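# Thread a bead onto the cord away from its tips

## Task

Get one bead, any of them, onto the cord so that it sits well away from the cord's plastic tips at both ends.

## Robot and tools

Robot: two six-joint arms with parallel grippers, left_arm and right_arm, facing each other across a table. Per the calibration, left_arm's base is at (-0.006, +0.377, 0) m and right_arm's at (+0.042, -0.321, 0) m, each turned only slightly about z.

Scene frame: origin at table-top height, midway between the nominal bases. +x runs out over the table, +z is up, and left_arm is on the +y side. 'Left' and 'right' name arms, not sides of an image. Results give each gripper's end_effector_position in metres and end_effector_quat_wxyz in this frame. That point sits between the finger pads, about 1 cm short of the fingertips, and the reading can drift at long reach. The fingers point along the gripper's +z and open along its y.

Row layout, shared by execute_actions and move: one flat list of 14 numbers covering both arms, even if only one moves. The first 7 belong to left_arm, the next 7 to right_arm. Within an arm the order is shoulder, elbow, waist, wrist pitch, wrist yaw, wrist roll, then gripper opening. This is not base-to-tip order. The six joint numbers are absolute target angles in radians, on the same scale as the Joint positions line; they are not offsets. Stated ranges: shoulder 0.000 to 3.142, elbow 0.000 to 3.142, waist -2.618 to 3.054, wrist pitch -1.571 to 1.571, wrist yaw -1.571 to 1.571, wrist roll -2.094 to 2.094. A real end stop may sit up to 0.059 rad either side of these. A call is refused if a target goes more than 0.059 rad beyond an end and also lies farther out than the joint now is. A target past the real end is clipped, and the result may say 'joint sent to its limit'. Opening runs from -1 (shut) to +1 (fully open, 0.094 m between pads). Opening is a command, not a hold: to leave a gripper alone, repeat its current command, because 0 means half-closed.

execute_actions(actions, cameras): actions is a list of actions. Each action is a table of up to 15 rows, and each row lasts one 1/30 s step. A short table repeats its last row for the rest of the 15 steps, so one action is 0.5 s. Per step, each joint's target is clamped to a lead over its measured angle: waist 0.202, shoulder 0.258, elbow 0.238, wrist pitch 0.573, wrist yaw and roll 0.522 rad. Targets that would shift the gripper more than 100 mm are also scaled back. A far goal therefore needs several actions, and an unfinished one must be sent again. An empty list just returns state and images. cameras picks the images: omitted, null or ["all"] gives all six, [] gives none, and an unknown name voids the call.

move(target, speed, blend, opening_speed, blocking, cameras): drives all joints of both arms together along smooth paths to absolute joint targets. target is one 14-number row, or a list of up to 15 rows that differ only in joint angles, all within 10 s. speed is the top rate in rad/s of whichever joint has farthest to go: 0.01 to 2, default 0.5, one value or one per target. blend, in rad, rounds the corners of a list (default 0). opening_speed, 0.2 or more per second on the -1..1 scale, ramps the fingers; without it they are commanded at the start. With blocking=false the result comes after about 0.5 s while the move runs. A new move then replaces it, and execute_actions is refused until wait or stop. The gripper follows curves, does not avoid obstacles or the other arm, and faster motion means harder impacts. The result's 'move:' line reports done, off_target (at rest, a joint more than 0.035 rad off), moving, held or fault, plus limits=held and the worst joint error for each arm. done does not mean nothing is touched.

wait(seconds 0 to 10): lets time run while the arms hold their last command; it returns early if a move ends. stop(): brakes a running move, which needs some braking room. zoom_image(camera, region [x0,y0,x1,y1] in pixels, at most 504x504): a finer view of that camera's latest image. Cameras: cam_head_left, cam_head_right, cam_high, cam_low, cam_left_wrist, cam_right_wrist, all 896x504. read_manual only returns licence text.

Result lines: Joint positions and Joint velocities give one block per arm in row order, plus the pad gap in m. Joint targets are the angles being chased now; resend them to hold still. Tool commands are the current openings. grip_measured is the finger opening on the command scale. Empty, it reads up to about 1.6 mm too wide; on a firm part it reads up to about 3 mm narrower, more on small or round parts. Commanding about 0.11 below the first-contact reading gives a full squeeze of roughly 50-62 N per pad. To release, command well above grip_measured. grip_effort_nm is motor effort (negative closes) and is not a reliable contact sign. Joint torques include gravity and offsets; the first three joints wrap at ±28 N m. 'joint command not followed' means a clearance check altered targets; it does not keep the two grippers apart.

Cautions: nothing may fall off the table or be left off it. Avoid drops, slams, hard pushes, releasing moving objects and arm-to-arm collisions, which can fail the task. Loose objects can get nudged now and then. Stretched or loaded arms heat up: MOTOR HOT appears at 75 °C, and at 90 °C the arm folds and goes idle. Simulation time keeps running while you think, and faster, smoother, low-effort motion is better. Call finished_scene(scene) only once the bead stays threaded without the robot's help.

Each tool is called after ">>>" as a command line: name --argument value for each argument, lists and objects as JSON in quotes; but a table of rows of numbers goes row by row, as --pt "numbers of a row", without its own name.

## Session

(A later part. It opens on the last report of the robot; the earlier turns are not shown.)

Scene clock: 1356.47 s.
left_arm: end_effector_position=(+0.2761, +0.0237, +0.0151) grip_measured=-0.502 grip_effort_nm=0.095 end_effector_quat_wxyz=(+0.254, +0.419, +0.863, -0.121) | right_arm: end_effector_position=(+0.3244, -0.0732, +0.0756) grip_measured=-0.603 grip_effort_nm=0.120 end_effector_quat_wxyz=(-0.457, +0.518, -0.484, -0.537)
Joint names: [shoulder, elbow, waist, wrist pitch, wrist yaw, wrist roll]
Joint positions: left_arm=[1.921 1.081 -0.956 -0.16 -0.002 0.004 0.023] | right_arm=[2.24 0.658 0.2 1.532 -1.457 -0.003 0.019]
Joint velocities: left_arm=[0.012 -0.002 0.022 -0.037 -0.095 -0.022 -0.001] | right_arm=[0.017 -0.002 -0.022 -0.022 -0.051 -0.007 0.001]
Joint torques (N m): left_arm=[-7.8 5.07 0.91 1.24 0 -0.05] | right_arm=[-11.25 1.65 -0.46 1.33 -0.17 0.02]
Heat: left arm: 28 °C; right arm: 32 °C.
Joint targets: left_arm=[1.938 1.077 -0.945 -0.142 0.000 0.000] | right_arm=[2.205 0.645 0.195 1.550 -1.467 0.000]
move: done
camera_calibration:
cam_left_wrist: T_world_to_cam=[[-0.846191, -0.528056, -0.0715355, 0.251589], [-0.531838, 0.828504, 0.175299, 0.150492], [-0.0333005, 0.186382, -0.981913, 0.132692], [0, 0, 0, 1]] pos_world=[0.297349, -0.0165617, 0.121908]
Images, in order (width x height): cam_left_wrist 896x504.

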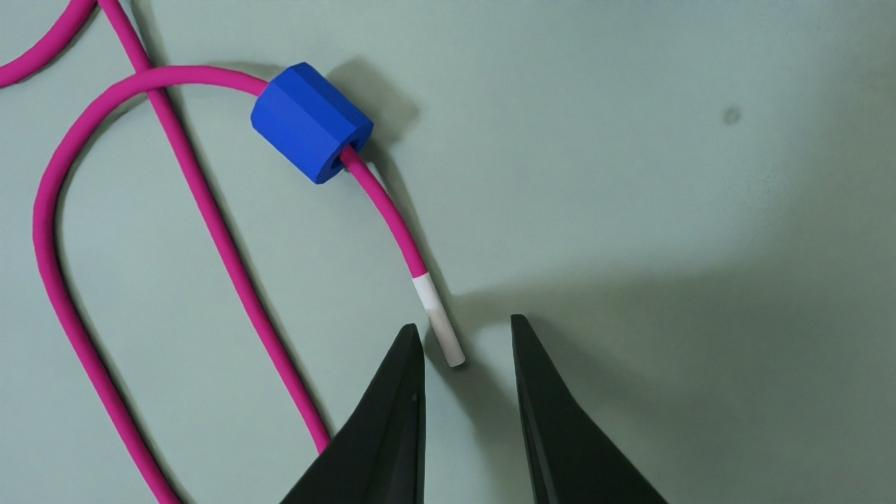

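Close.

>>> move --target '[1.938,1.077,-0.945,-0.142,0,0,-1,2.205,0.645,0.195,1.55,-1.467,0,-0.6]' --opening_speed 0.4 --cameras '["cam_left_wrist"]'

Scene clock: 1361.20 s.
left_arm: end_effector_position=(+0.2774, +0.0219, +0.0165) grip_measured=-0.997 grip_effort_nm=-0.139 end_effector_quat_wxyz=(+0.259, +0.418, +0.862, -0.123) | right_arm: end_effector_position=(+0.3244, -0.0732, +0.0756) grip_measured=-0.603 grip_effort_nm=0.120 end_effector_quat_wxyz=(-0.457, +0.518, -0.484, -0.537)
Joint names: [shoulder, elbow, waist, wrist pitch, wrist yaw, wrist roll]
Joint positions: left_arm=[1.921 1.081 -0.956 -0.15 -0.002 0.004 0] | right_arm=[2.24 0.658 0.2 1.532 -1.457 -0.003 0.019]
Joint velocities: left_arm=[0.017 -0.002 0.017 -0.037 0.081 0.022 0] | right_arm=[-0.007 -0.002 -0.012 0.037 -0.037 -0.022 -0.001]
Joint torques (N m): left_arm=[-7.8 5.09 0.91 1.16 -0.01 -0.05] | right_arm=[-11.26 1.68 -0.44 1.35 -0.16 0.05]
Heat: left arm: 28 °C; right arm: 32 °C.
Joint targets: left_arm=[1.938 1.077 -0.945 -0.142 0.000 0.000] | right_arm=[2.205 0.645 0.195 1.550 -1.467 0.000]
move: done
camera_calibration:
cam_left_wrist: T_world_to_cam=[[-0.845712, -0.52866, -0.0727336, 0.251843], [-0.532968, 0.829926, 0.164827, 0.152877], [-0.0267736, 0.17816, -0.983637, 0.132879], [0, 0, 0, 1]] pos_world=[0.298023, -0.0174113, 0.123824]
Images, in order (width x height): cam_left_wrist 896x504.

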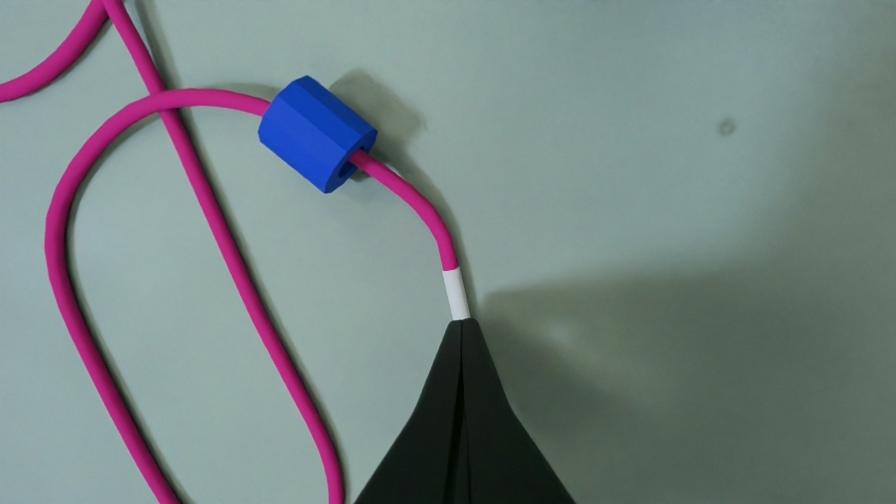

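>>> move --target '[1.85,1.14,-0.945,-0.235,0,0,-1,2.205,0.645,0.195,1.55,-1.467,0,-0.6]' --speed 0.1 --cameras '["cam_left_wrist"]'

Scene clock: 1371.50 s.
left_arm: end_effector_position=(+0.2750, +0.0250, +0.0269) grip_measured=-0.997 grip_effort_nm=-0.144 end_effector_quat_wxyz=(+0.247, +0.420, +0.865, -0.118) | right_arm: end_effector_position=(+0.3244, -0.0732, +0.0756) grip_measured=-0.603 grip_effort_nm=0.120 end_effector_quat_wxyz=(-0.457, +0.518, -0.484, -0.537)
Joint names: [shoulder, elbow, waist, wrist pitch, wrist yaw, wrist roll]
Joint positions: left_arm=[1.897 1.113 -0.956 -0.234 -0.002 0.004 0] | right_arm=[2.24 0.658 0.2 1.532 -1.457 -0.003 0.019]
Joint velocities: left_arm=[0.002 0.002 0.007 0.022 0.022 -0.051 0] | right_arm=[-0.007 -0.007 0.002 0.007 -0.037 -0.037 -0.001]
Joint torques (N m): left_arm=[-13.33 7.56 0.91 1.07 0 -0.05] | right_arm=[-11.26 1.68 -0.46 1.32 -0.18 0.04]
Heat: left arm: 28 °C; right arm: 32 °C.
Joint targets: left_arm=[1.850 1.140 -0.945 -0.235 0.000 0.000] | right_arm=[2.205 0.645 0.195 1.550 -1.467 0.000]
move: off_target (left_arm); left_arm: the shoulder is farthest, 0.047 rad from its target
camera_calibration:
cam_left_wrist: T_world_to_cam=[[-0.846928, -0.527128, -0.0696365, 0.252369], [-0.529923, 0.826091, 0.191716, 0.145826], [-0.0435328, 0.199271, -0.978977, 0.146429], [0, 0, 0, 1]] pos_world=[0.29739, -0.0166134, 0.132967]
Images, in order (width x height): cam_left_wrist 896x504.

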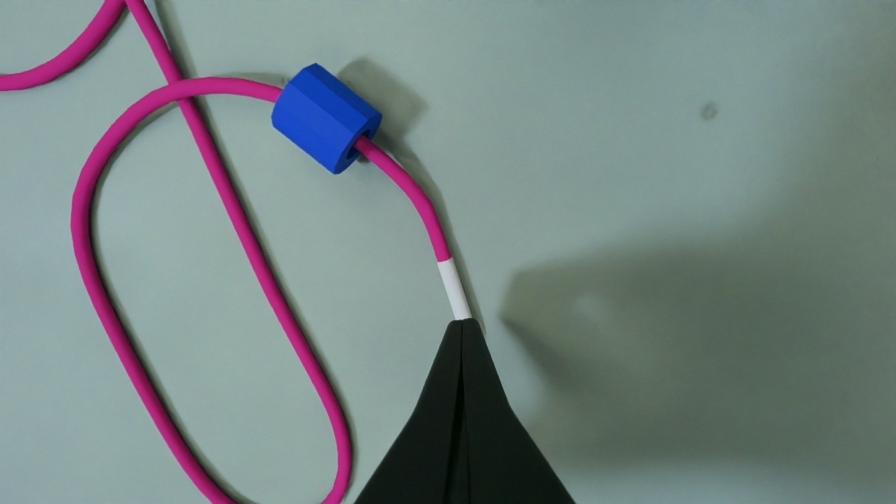

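>>> move --target '[1.85,1.14,-0.945,-0.235,0,0,-0.6,2.205,0.645,0.195,1.55,-1.467,0,-0.6]' --opening_speed 0.6 --cameras '[]'

>>> move --target '[1.957,1.075,-0.945,-0.142,0,0,-0.6,2.205,0.645,0.195,1.55,-1.467,0,-0.6]' --speed 0.07 --cameras '["cam_left_wrist","cam_right_wrist"]'

Scene clock: 1384.70 s.
left_arm: end_effector_position=(+0.2748, +0.0252, +0.0267) grip_measured=-0.602 grip_effort_nm=0.095 end_effector_quat_wxyz=(+0.246, +0.420, +0.866, -0.117) | right_arm: end_effector_position=(+0.3244, -0.0732, +0.0756) grip_measured=-0.603 grip_effort_nm=0.120 end_effector_quat_wxyz=(-0.457, +0.518, -0.484, -0.537)
Joint names: [shoulder, elbow, waist, wrist pitch, wrist yaw, wrist roll]
Joint positions: left_arm=[1.897 1.113 -0.956 -0.235 -0.002 0.004 0.019] | right_arm=[2.24 0.658 0.2 1.532 -1.457 -0.003 0.019]
Joint velocities: left_arm=[-0.012 0.002 -0.027 -0.022 0.066 0.007 0.001] | right_arm=[0.012 0.002 -0.007 -0.095 -0.037 0.051 0]
Joint torques (N m): left_arm=[-13.33 7.54 0.92 1.05 0 -0.05] | right_arm=[-11.22 1.66 -0.46 1.34 -0.17 0.04]
Heat: left arm: 29 °C; right arm: 32 °C.
Joint targets: left_arm=[1.850 1.140 -0.945 -0.235 0.000 0.000] | right_arm=[2.205 0.645 0.195 1.550 -1.467 0.000]
move: off_target (left_arm); left_arm: the shoulder is farthest, 0.047 rad from its target
No camera images: "cameras" was empty.

Scene clock: 1386.63 s.
left_arm: end_effector_position=(+0.2768, +0.0228, +0.0124) grip_measured=-0.602 grip_effort_nm=0.090 end_effector_quat_wxyz=(+0.253, +0.419, +0.863, -0.121) | right_arm: end_effector_position=(+0.3244, -0.0732, +0.0756) grip_measured=-0.603 grip_effort_nm=0.125 end_effector_quat_wxyz=(-0.457, +0.518, -0.484, -0.537)
Joint names: [shoulder, elbow, waist, wrist pitch, wrist yaw, wrist roll]
Joint positions: left_arm=[1.93 1.083 -0.956 -0.154 -0.002 0.004 0.019] | right_arm=[2.24 0.658 0.2 1.532 -1.457 -0.003 0.019]
Joint velocities: left_arm=[-0.002 -0.007 -0.012 -0.007 0.037 -0.007 0] | right_arm=[-0.027 -0.002 -0.012 0.022 -0.007 -0.037 0]
Joint torques (N m): left_arm=[-7.1 4.75 0.91 1.16 0 -0.05] | right_arm=[-11.19 1.68 -0.47 1.34 -0.16 0.02]
Heat: left arm: 29 °C; right arm: 32 °C.
Joint targets: left_arm=[1.957 1.075 -0.945 -0.142 0.000 0.000] | right_arm=[2.205 0.645 0.195 1.550 -1.467 0.000]
move: done
camera_calibration:
cam_left_wrist: T_world_to_cam=[[-0.846242, -0.527992, -0.0714067, 0.251537], [-0.531713, 0.828346, 0.17642, 0.152012], [-0.0339991, 0.187262, -0.981721, 0.130451], [0, 0, 0, 1]] pos_world=[0.298123, -0.0175372, 0.11921]
cam_right_wrist: T_world_to_cam=[[0.982891, 0.111621, -0.146513, -0.297734], [-0.0298965, -0.688221, -0.724885, 0.0392674], [-0.181746, 0.716863, -0.673109, 0.278162], [0, 0, 0, 1]] pos_world=[0.344369, -0.139146, 0.172076]
Images, in order (width x height): cam_left_wrist 896x504, cam_right_wrist 896x504.

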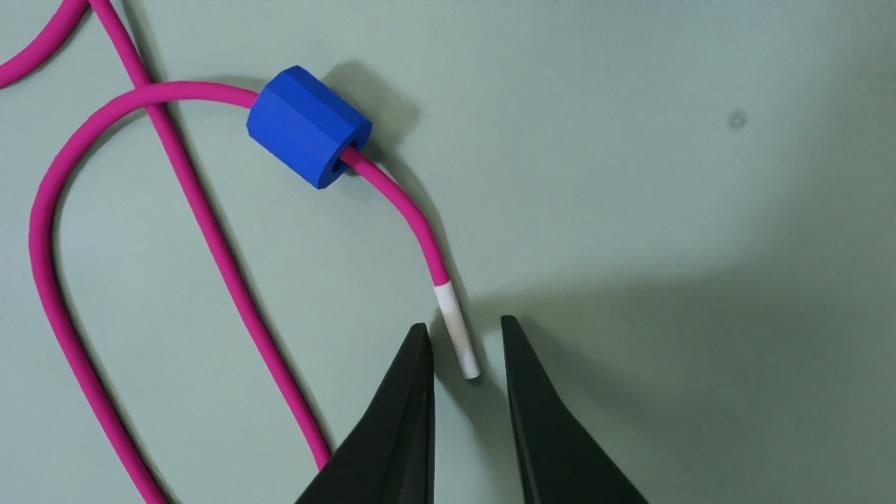

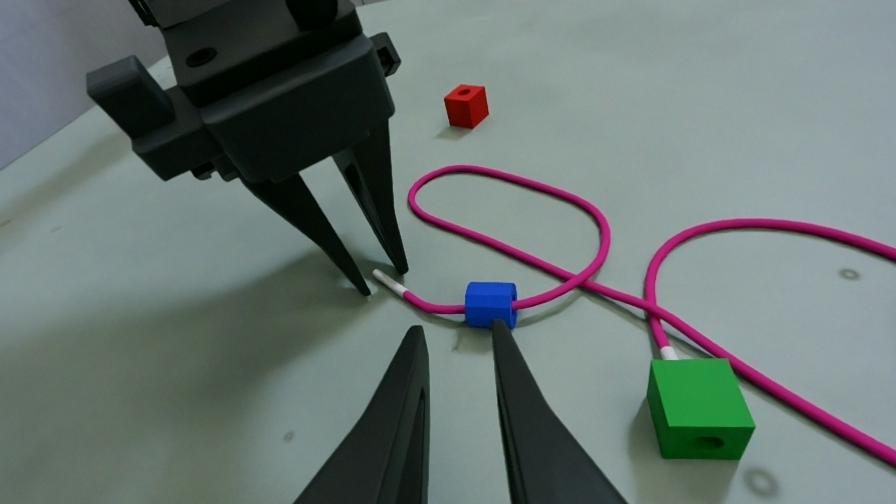

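>>> move --target '[1.957,1.075,-0.945,-0.142,0,0,-1,2.205,0.645,0.195,1.55,-1.467,0,-0.6]' --opening_speed 0.3 --cameras '["cam_left_wrist"]'

Scene clock: 1392.07 s.
left_arm: end_effector_position=(+0.2783, +0.0233, +0.0128) grip_measured=-0.975 grip_effort_nm=-0.984 end_effector_quat_wxyz=(+0.255, +0.417, +0.864, -0.121) | right_arm: end_effector_position=(+0.3244, -0.0732, +0.0756) grip_measured=-0.603 grip_effort_nm=0.120 end_effector_quat_wxyz=(-0.457, +0.518, -0.484, -0.537)
Joint names: [shoulder, elbow, waist, wrist pitch, wrist yaw, wrist roll]
Joint positions: left_arm=[1.93 1.083 -0.953 -0.151 -0.002 0.004 0.001] | right_arm=[2.24 0.658 0.2 1.532 -1.457 -0.003 0.019]
Joint velocities: left_arm=[0.017 -0.012 -0.007 -0.037 0.066 -0.022 0] | right_arm=[0.002 0.002 -0.022 -0.007 -0.051 0.007 0.001]
Joint torques (N m): left_arm=[-7.13 4.74 0.62 1.15 -0.01 -0.05] | right_arm=[-11.19 1.62 -0.47 1.33 -0.15 0.04]
Heat: left arm: 29 °C; right arm: 32 °C.
Joint targets: left_arm=[1.957 1.075 -0.945 -0.142 0.000 0.000] | right_arm=[2.205 0.645 0.195 1.550 -1.467 0.000]
move: done
camera_calibration:
cam_left_wrist: T_world_to_cam=[[-0.844305, -0.531044, -0.0717072, 0.252707], [-0.534846, 0.826881, 0.173804, 0.153275], [-0.0330045, 0.185096, -0.982166, 0.130535], [0, 0, 0, 1]] pos_world=[0.299648, -0.0167031, 0.119688]
Images, in order (width x height): cam_left_wrist 896x504.

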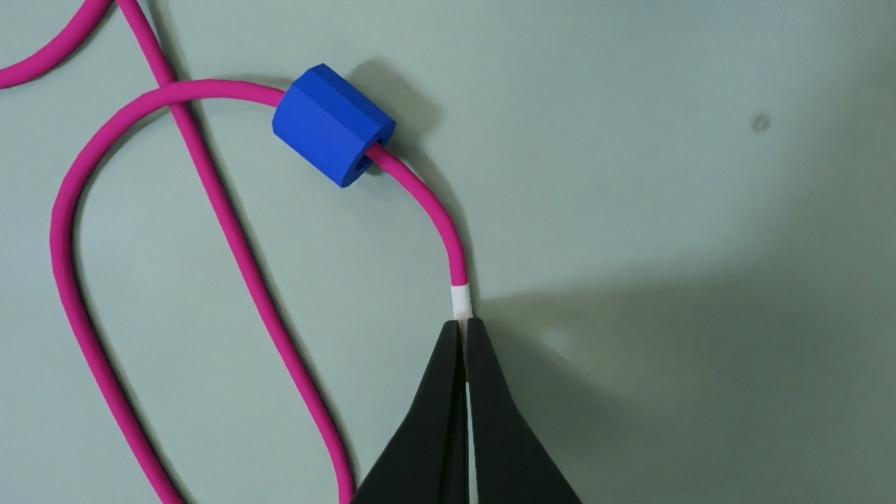

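>>> move --target '[1.705,1.535,-0.945,-0.761,0,0,-1,2.205,0.645,0.195,1.55,-1.467,0,-0.6]' --speed 0.2 --cameras '["cam_high","cam_low","cam_left_wrist","cam_right_wrist"]'

Scene clock: 1405.23 s.
left_arm: end_effector_position=(+0.2771, +0.0248, +0.1683) grip_measured=-0.977 grip_effort_nm=-1.028 end_effector_quat_wxyz=(+0.253, +0.418, +0.864, -0.120) | right_arm: end_effector_position=(+0.3244, -0.0732, +0.0756) grip_measured=-0.603 grip_effort_nm=0.120 end_effector_quat_wxyz=(-0.457, +0.518, -0.484, -0.537)
Joint names: [shoulder, elbow, waist, wrist pitch, wrist yaw, wrist roll]
Joint positions: left_arm=[1.748 1.506 -0.953 -0.76 -0.002 0.004 0.001] | right_arm=[2.24 0.658 0.2 1.532 -1.457 -0.003 0.019]
Joint velocities: left_arm=[-0.017 -0.002 0.007 0.022 0.007 -0.051 -0.001] | right_arm=[0.017 0.007 -0.017 -0.022 -0.037 -0.11 -0.001]
Joint torques (N m): left_arm=[-12.34 8.42 0.62 1.04 0 -0.06] | right_arm=[-11.18 1.65 -0.47 1.34 -0.16 0.05]
Heat: left arm: 29 °C; right arm: 32 °C.
Joint targets: left_arm=[1.705 1.535 -0.945 -0.761 0.000 0.000] | right_arm=[2.205 0.645 0.195 1.550 -1.467 0.000]
move: off_target (left_arm); left_arm: the shoulder is farthest, 0.043 rad from its target
camera_calibration:
cam_left_wrist: T_world_to_cam=[[-0.844475, -0.530831, -0.0712778, 0.263616], [-0.534427, 0.826357, 0.177541, 0.123613], [-0.0353433, 0.188022, -0.981529, 0.283491], [0, 0, 0, 1]] pos_world=[0.298699, -0.0155158, 0.275098]
cam_right_wrist: T_world_to_cam=[[0.982891, 0.111621, -0.146513, -0.297734], [-0.0298965, -0.688221, -0.724885, 0.0392674], [-0.181746, 0.716863, -0.673109, 0.278162], [0, 0, 0, 1]] pos_world=[0.344369, -0.139146, 0.172076]
Images, in order (width x height): cam_high 896x504, cam_low 896x504, cam_left_wrist 896x504, cam_right_wrist 896x504.

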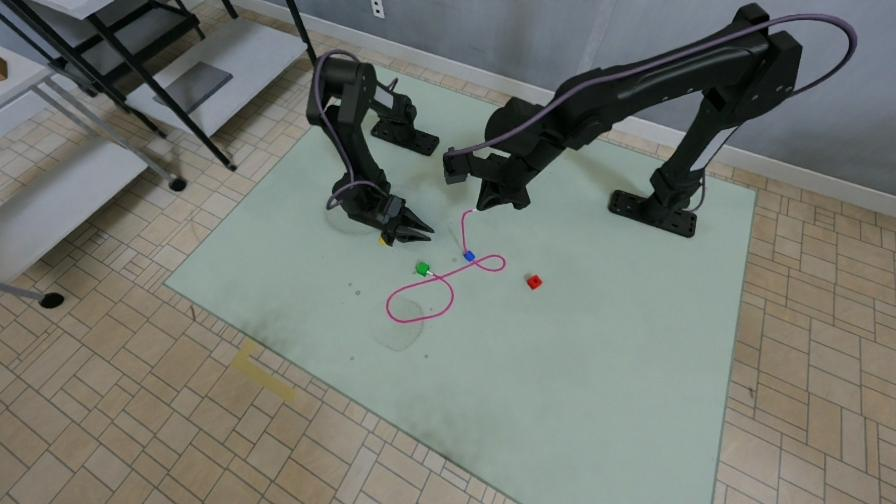

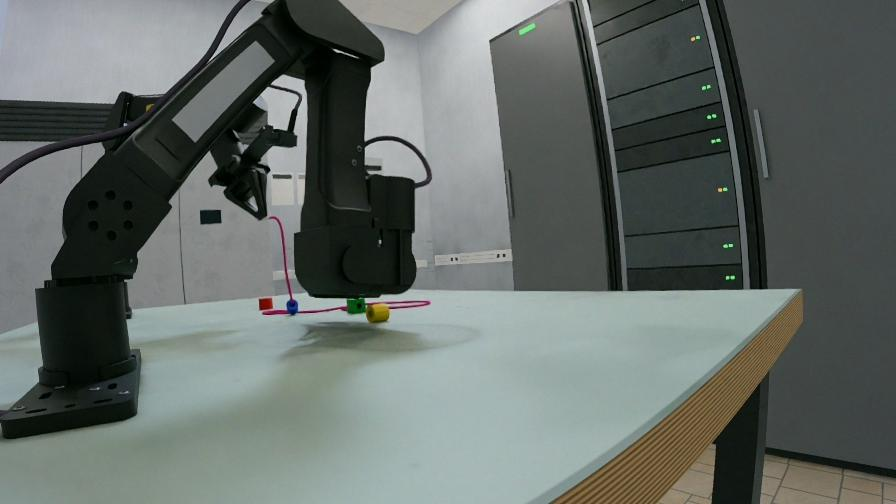

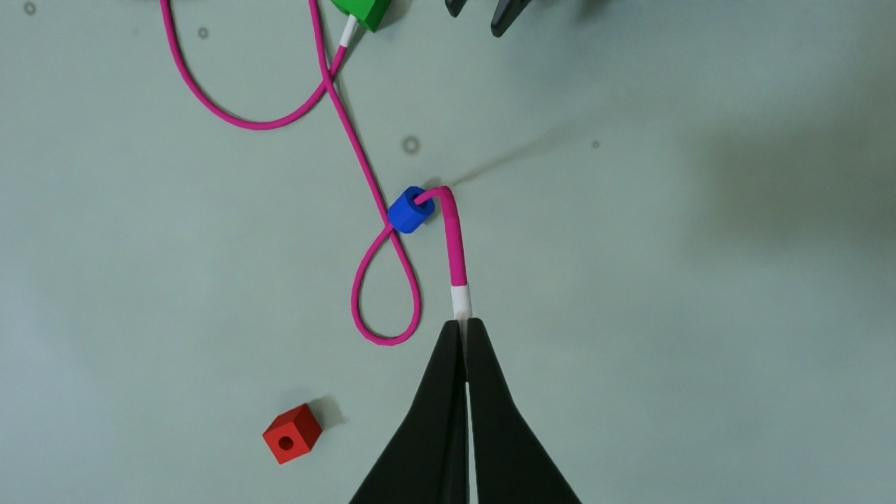

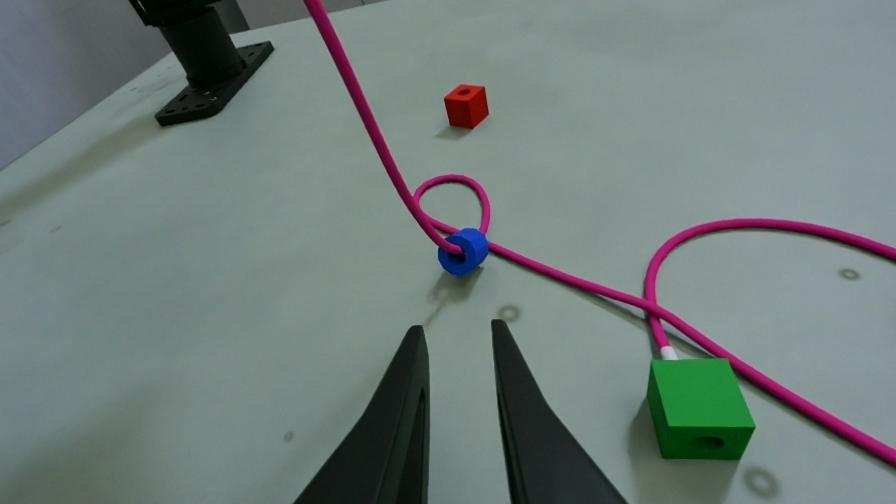

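>>> move --target '[1.735,0.86,-1.05,-0.125,0,0,-1,2.205,0.645,0.195,1.55,-1.467,0,-0.6]' --speed 0.25 --cameras '["cam_high","cam_left_wrist","cam_right_wrist"]'

Scene clock: 1416.90 s.
left_arm: end_effector_position=(+0.2141, +0.0475, +0.0144) grip_measured=-0.978 grip_effort_nm=-1.028 end_effector_quat_wxyz=(+0.237, +0.457, +0.848, -0.126) | right_arm: end_effector_position=(+0.3244, -0.0732, +0.0756) grip_measured=-0.603 grip_effort_nm=0.125 end_effector_quat_wxyz=(-0.457, +0.518, -0.484, -0.537)
Joint names: [shoulder, elbow, waist, wrist pitch, wrist yaw, wrist roll]
Joint positions: left_arm=[1.748 0.865 -1.041 -0.143 -0.002 0.004 0.001] | right_arm=[2.24 0.658 0.2 1.532 -1.457 -0.003 0.019]
Joint velocities: left_arm=[-0.002 -0.007 -0.007 0.037 0.066 0.007 0.001] | right_arm=[0.002 -0.012 -0.012 -0.007 0.007 0.007 -0.001]
Joint torques (N m): left_arm=[-8.55 4.82 -0.72 1.2 -0.01 -0.05] | right_arm=[-11.23 1.62 -0.5 1.33 -0.16 0.05]
Heat: left arm: 29 °C; right arm: 32 °C.
Joint targets: left_arm=[1.735 0.860 -1.050 -0.125 0.000 0.000] | right_arm=[2.205 0.645 0.195 1.550 -1.467 0.000]
move: done
camera_calibration:
cam_left_wrist: T_world_to_cam=[[-0.888924, -0.452854, -0.0688286, 0.217285], [-0.456964, 0.866379, 0.201424, 0.0796886], [-0.0315838, 0.210503, -0.977083, 0.123934], [0, 0, 0, 1]] pos_world=[0.233479, 0.00326949, 0.119998]
cam_right_wrist: T_world_to_cam=[[0.982848, 0.111999, -0.146515, -0.297624], [-0.0296374, -0.688219, -0.724898, 0.0391795], [-0.182022, 0.716806, -0.673095, 0.278242], [0, 0, 0, 1]] pos_world=[0.344327, -0.139148, 0.172078]
Images, in order (width x height): cam_high 896x504, cam_left_wrist 896x504, cam_right_wrist 896x504.

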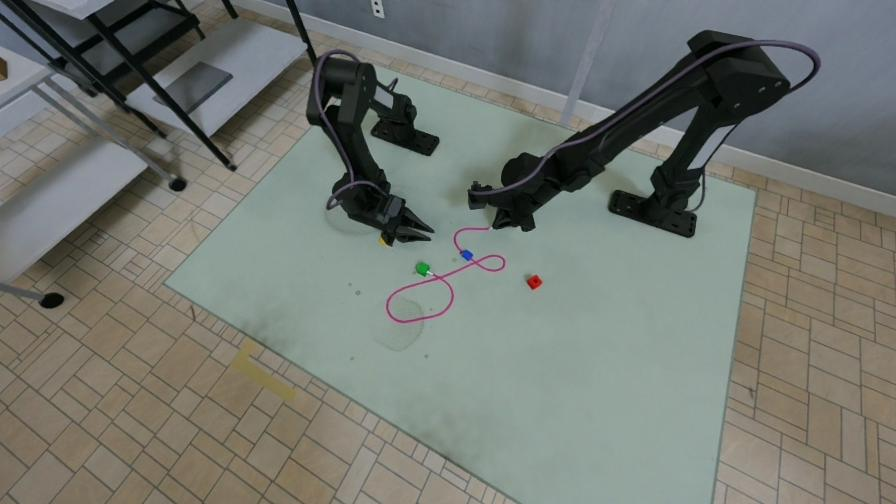

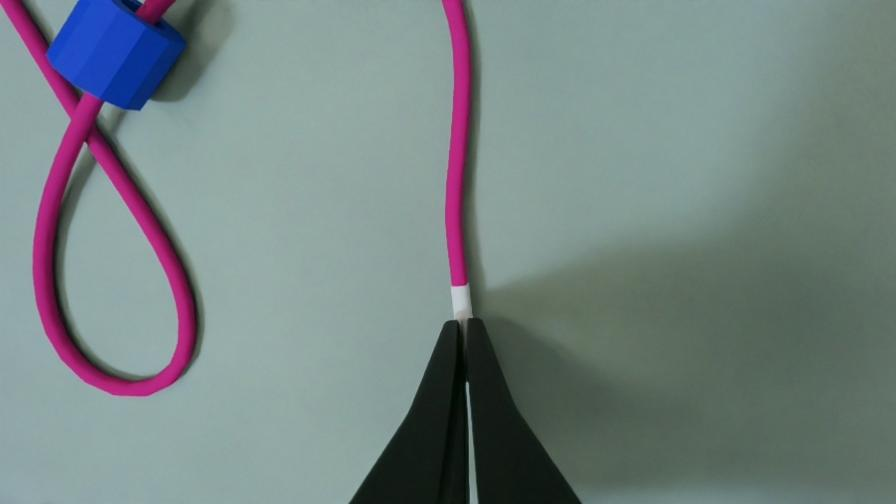

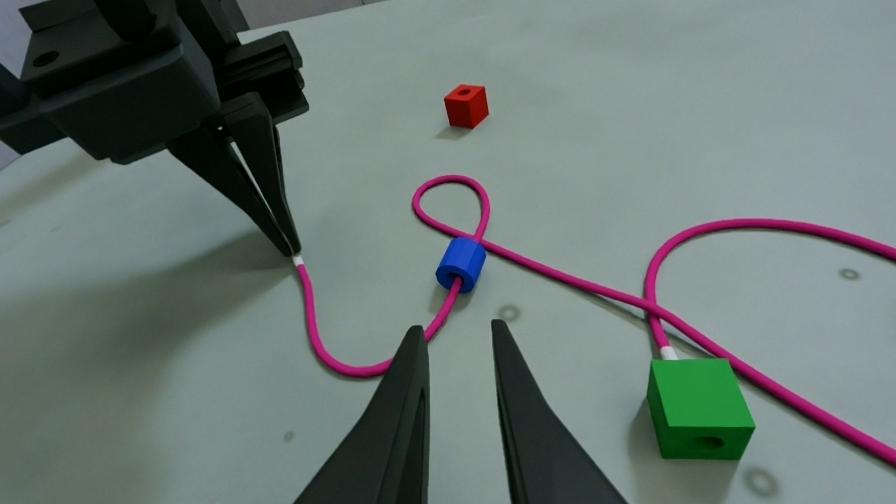

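Release and retreat upward.

>>> move --target '[1.735,0.86,-1.05,-0.125,0,0,-0.5,2.205,0.645,0.195,1.55,-1.467,0,-0.6]' --opening_speed 0.5 --cameras '[]'

>>> move --target '[1.45,1.05,-1.05,-0.5,0,0,-0.5,2.05,0.645,0.195,1.55,-1.467,0,-0.6]' --speed 0.25

Scene clock: 1423.40 s.
left_arm: end_effector_position=(+0.2143, +0.0473, +0.0145) grip_measured=-0.502 grip_effort_nm=0.095 end_effector_quat_wxyz=(+0.238, +0.457, +0.848, -0.126) | right_arm: end_effector_position=(+0.3244, -0.0732, +0.0756) grip_measured=-0.603 grip_effort_nm=0.129 end_effector_quat_wxyz=(-0.457, +0.518, -0.484, -0.537)
Joint names: [shoulder, elbow, waist, wrist pitch, wrist yaw, wrist roll]
Joint positions: left_arm=[1.748 0.865 -1.041 -0.142 -0.002 0.004 0.023] | right_arm=[2.24 0.658 0.2 1.532 -1.457 -0.003 0.019]
Joint velocities: left_arm=[-0.007 -0.002 -0.012 0.007 -0.037 -0.051 -0.001] | right_arm=[-0.002 0.007 -0.002 -0.051 -0.022 -0.022 0.002]
Joint torques (N m): left_arm=[-8.55 4.83 -0.72 1.19 0 -0.05] | right_arm=[-11.22 1.65 -0.47 1.35 -0.19 0.04]
Heat: left arm: 29 °C; right arm: 32 °C.
Joint targets: left_arm=[1.735 0.860 -1.050 -0.125 0.000 0.000] | right_arm=[2.205 0.645 0.195 1.550 -1.467 0.000]
move: done
No camera images: "cameras" was empty.

Scene clock: 1425.60 s.
left_arm: end_effector_position=(+0.2078, +0.0571, +0.1232) grip_measured=-0.502 grip_effort_nm=0.090 end_effector_quat_wxyz=(+0.266, +0.452, +0.839, -0.141) | right_arm: end_effector_position=(+0.3268, -0.0725, +0.1247) grip_measured=-0.603 grip_effort_nm=0.125 end_effector_quat_wxyz=(+0.501, -0.550, +0.437, +0.505)
Joint names: [shoulder, elbow, waist, wrist pitch, wrist yaw, wrist roll]
Joint positions: left_arm=[1.482 1.022 -1.041 -0.499 -0.002 0.004 0.023] | right_arm=[2.083 0.658 0.2 1.534 -1.46 -0.003 0.019]
Joint velocities: left_arm=[-0.017 0.002 -0.002 0.007 0.051 -0.022 0] | right_arm=[-0.012 -0.017 0.002 -0.081 -0.007 -0.022 -0.001]
Joint torques (N m): left_arm=[-8.7 8.27 -0.7 1.1 0 -0.05] | right_arm=[-10.7 2.44 -0.46 1.27 -0.07 0.03]
Heat: left arm: 29 °C; right arm: 32 °C.
Joint targets: left_arm=[1.450 1.050 -1.050 -0.500 0.000 0.000] | right_arm=[2.050 0.645 0.195 1.550 -1.467 0.000]
move: done
camera_calibration:
cam_left_wrist: T_world_to_cam=[[-0.88618, -0.456989, -0.0764615, 0.224072], [-0.463308, 0.875937, 0.134459, 0.0556144], [0.00552923, 0.15458, -0.987965, 0.224881], [0, 0, 0, 1]] pos_world=[0.223091, 0.0189216, 0.231829]
cam_right_wrist: T_world_to_cam=[[0.993114, 0.1167, 0.0102805, -0.315455], [0.0854883, -0.6619, -0.744701, 0.0420777], [-0.0801019, 0.740452, -0.667319, 0.279036], [0, 0, 0, 1]] pos_world=[0.332037, -0.141948, 0.220784]

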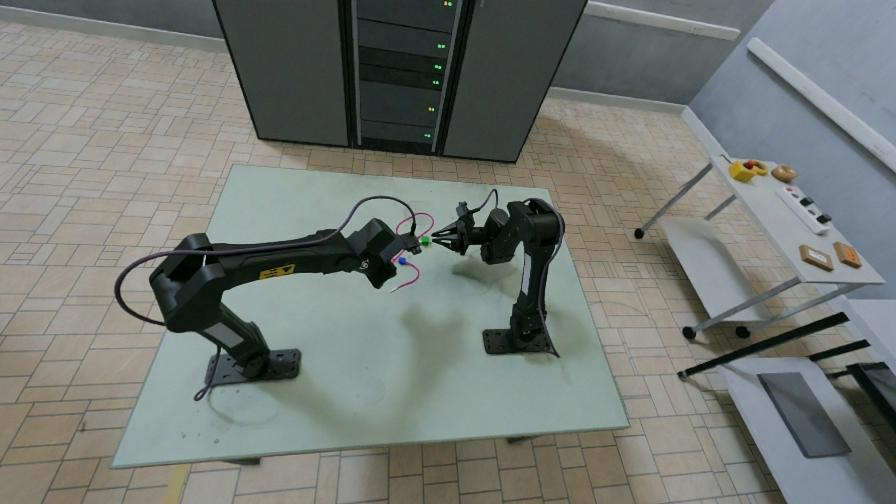

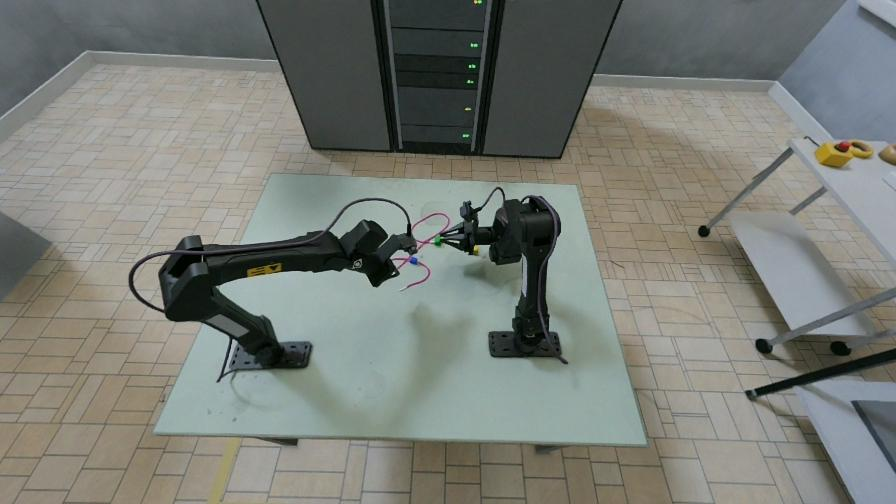

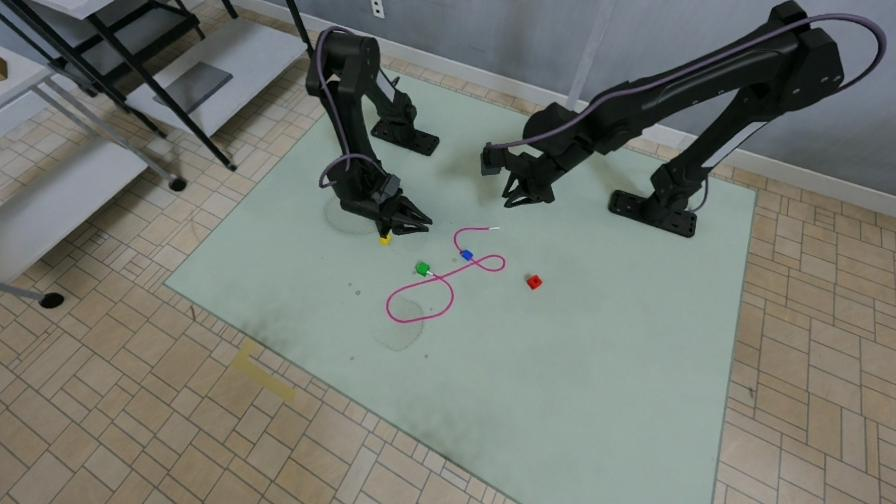

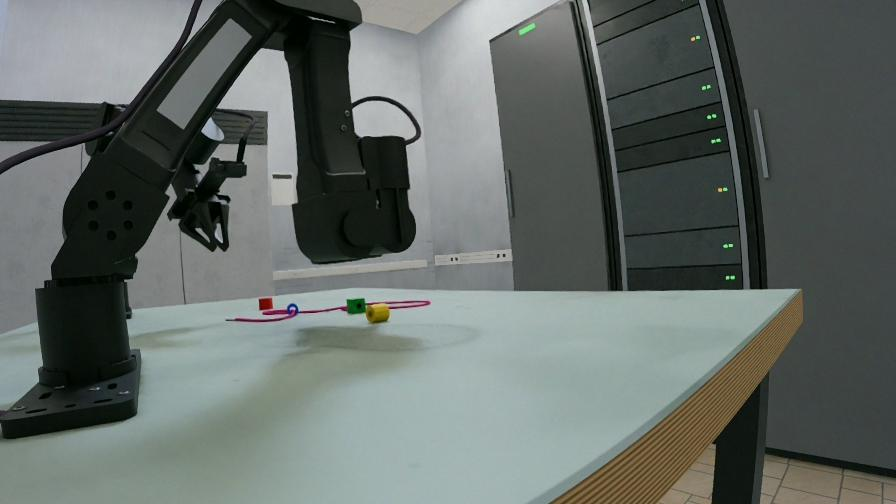

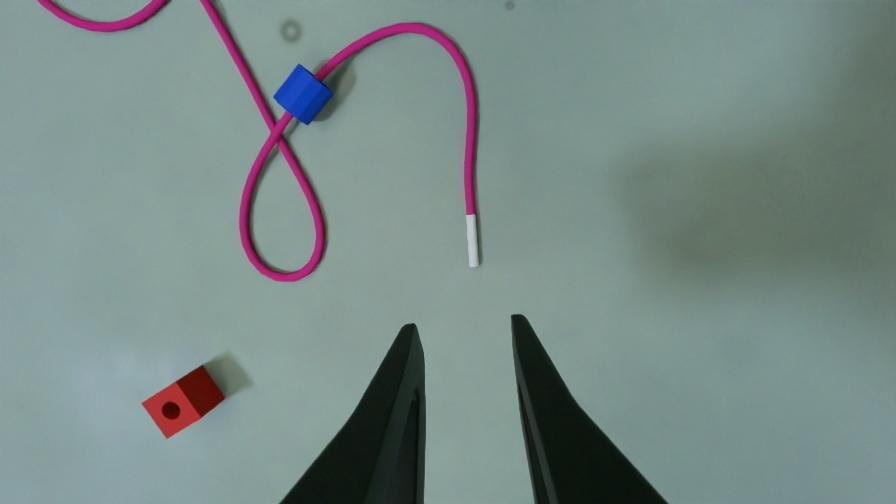

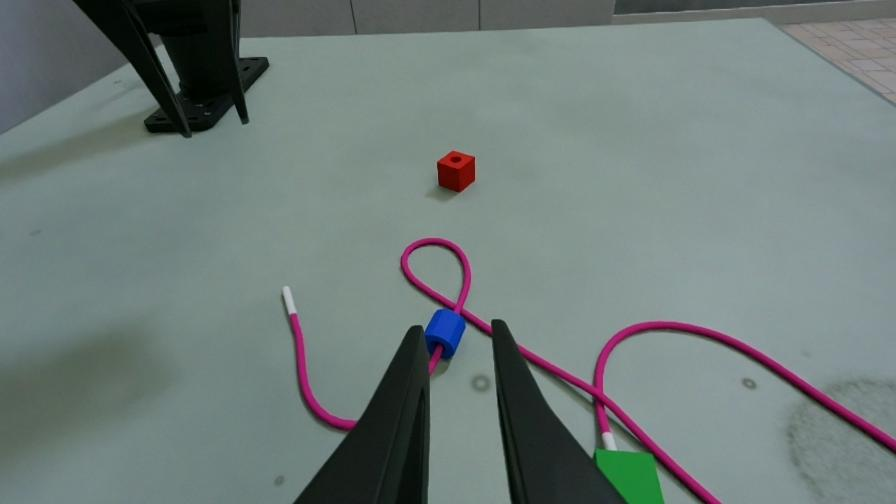

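Bead is threaded, about 13 cm from the tip, resting on the table with both arms clear.

>>> finished_scene --scene 2

The scene is finished.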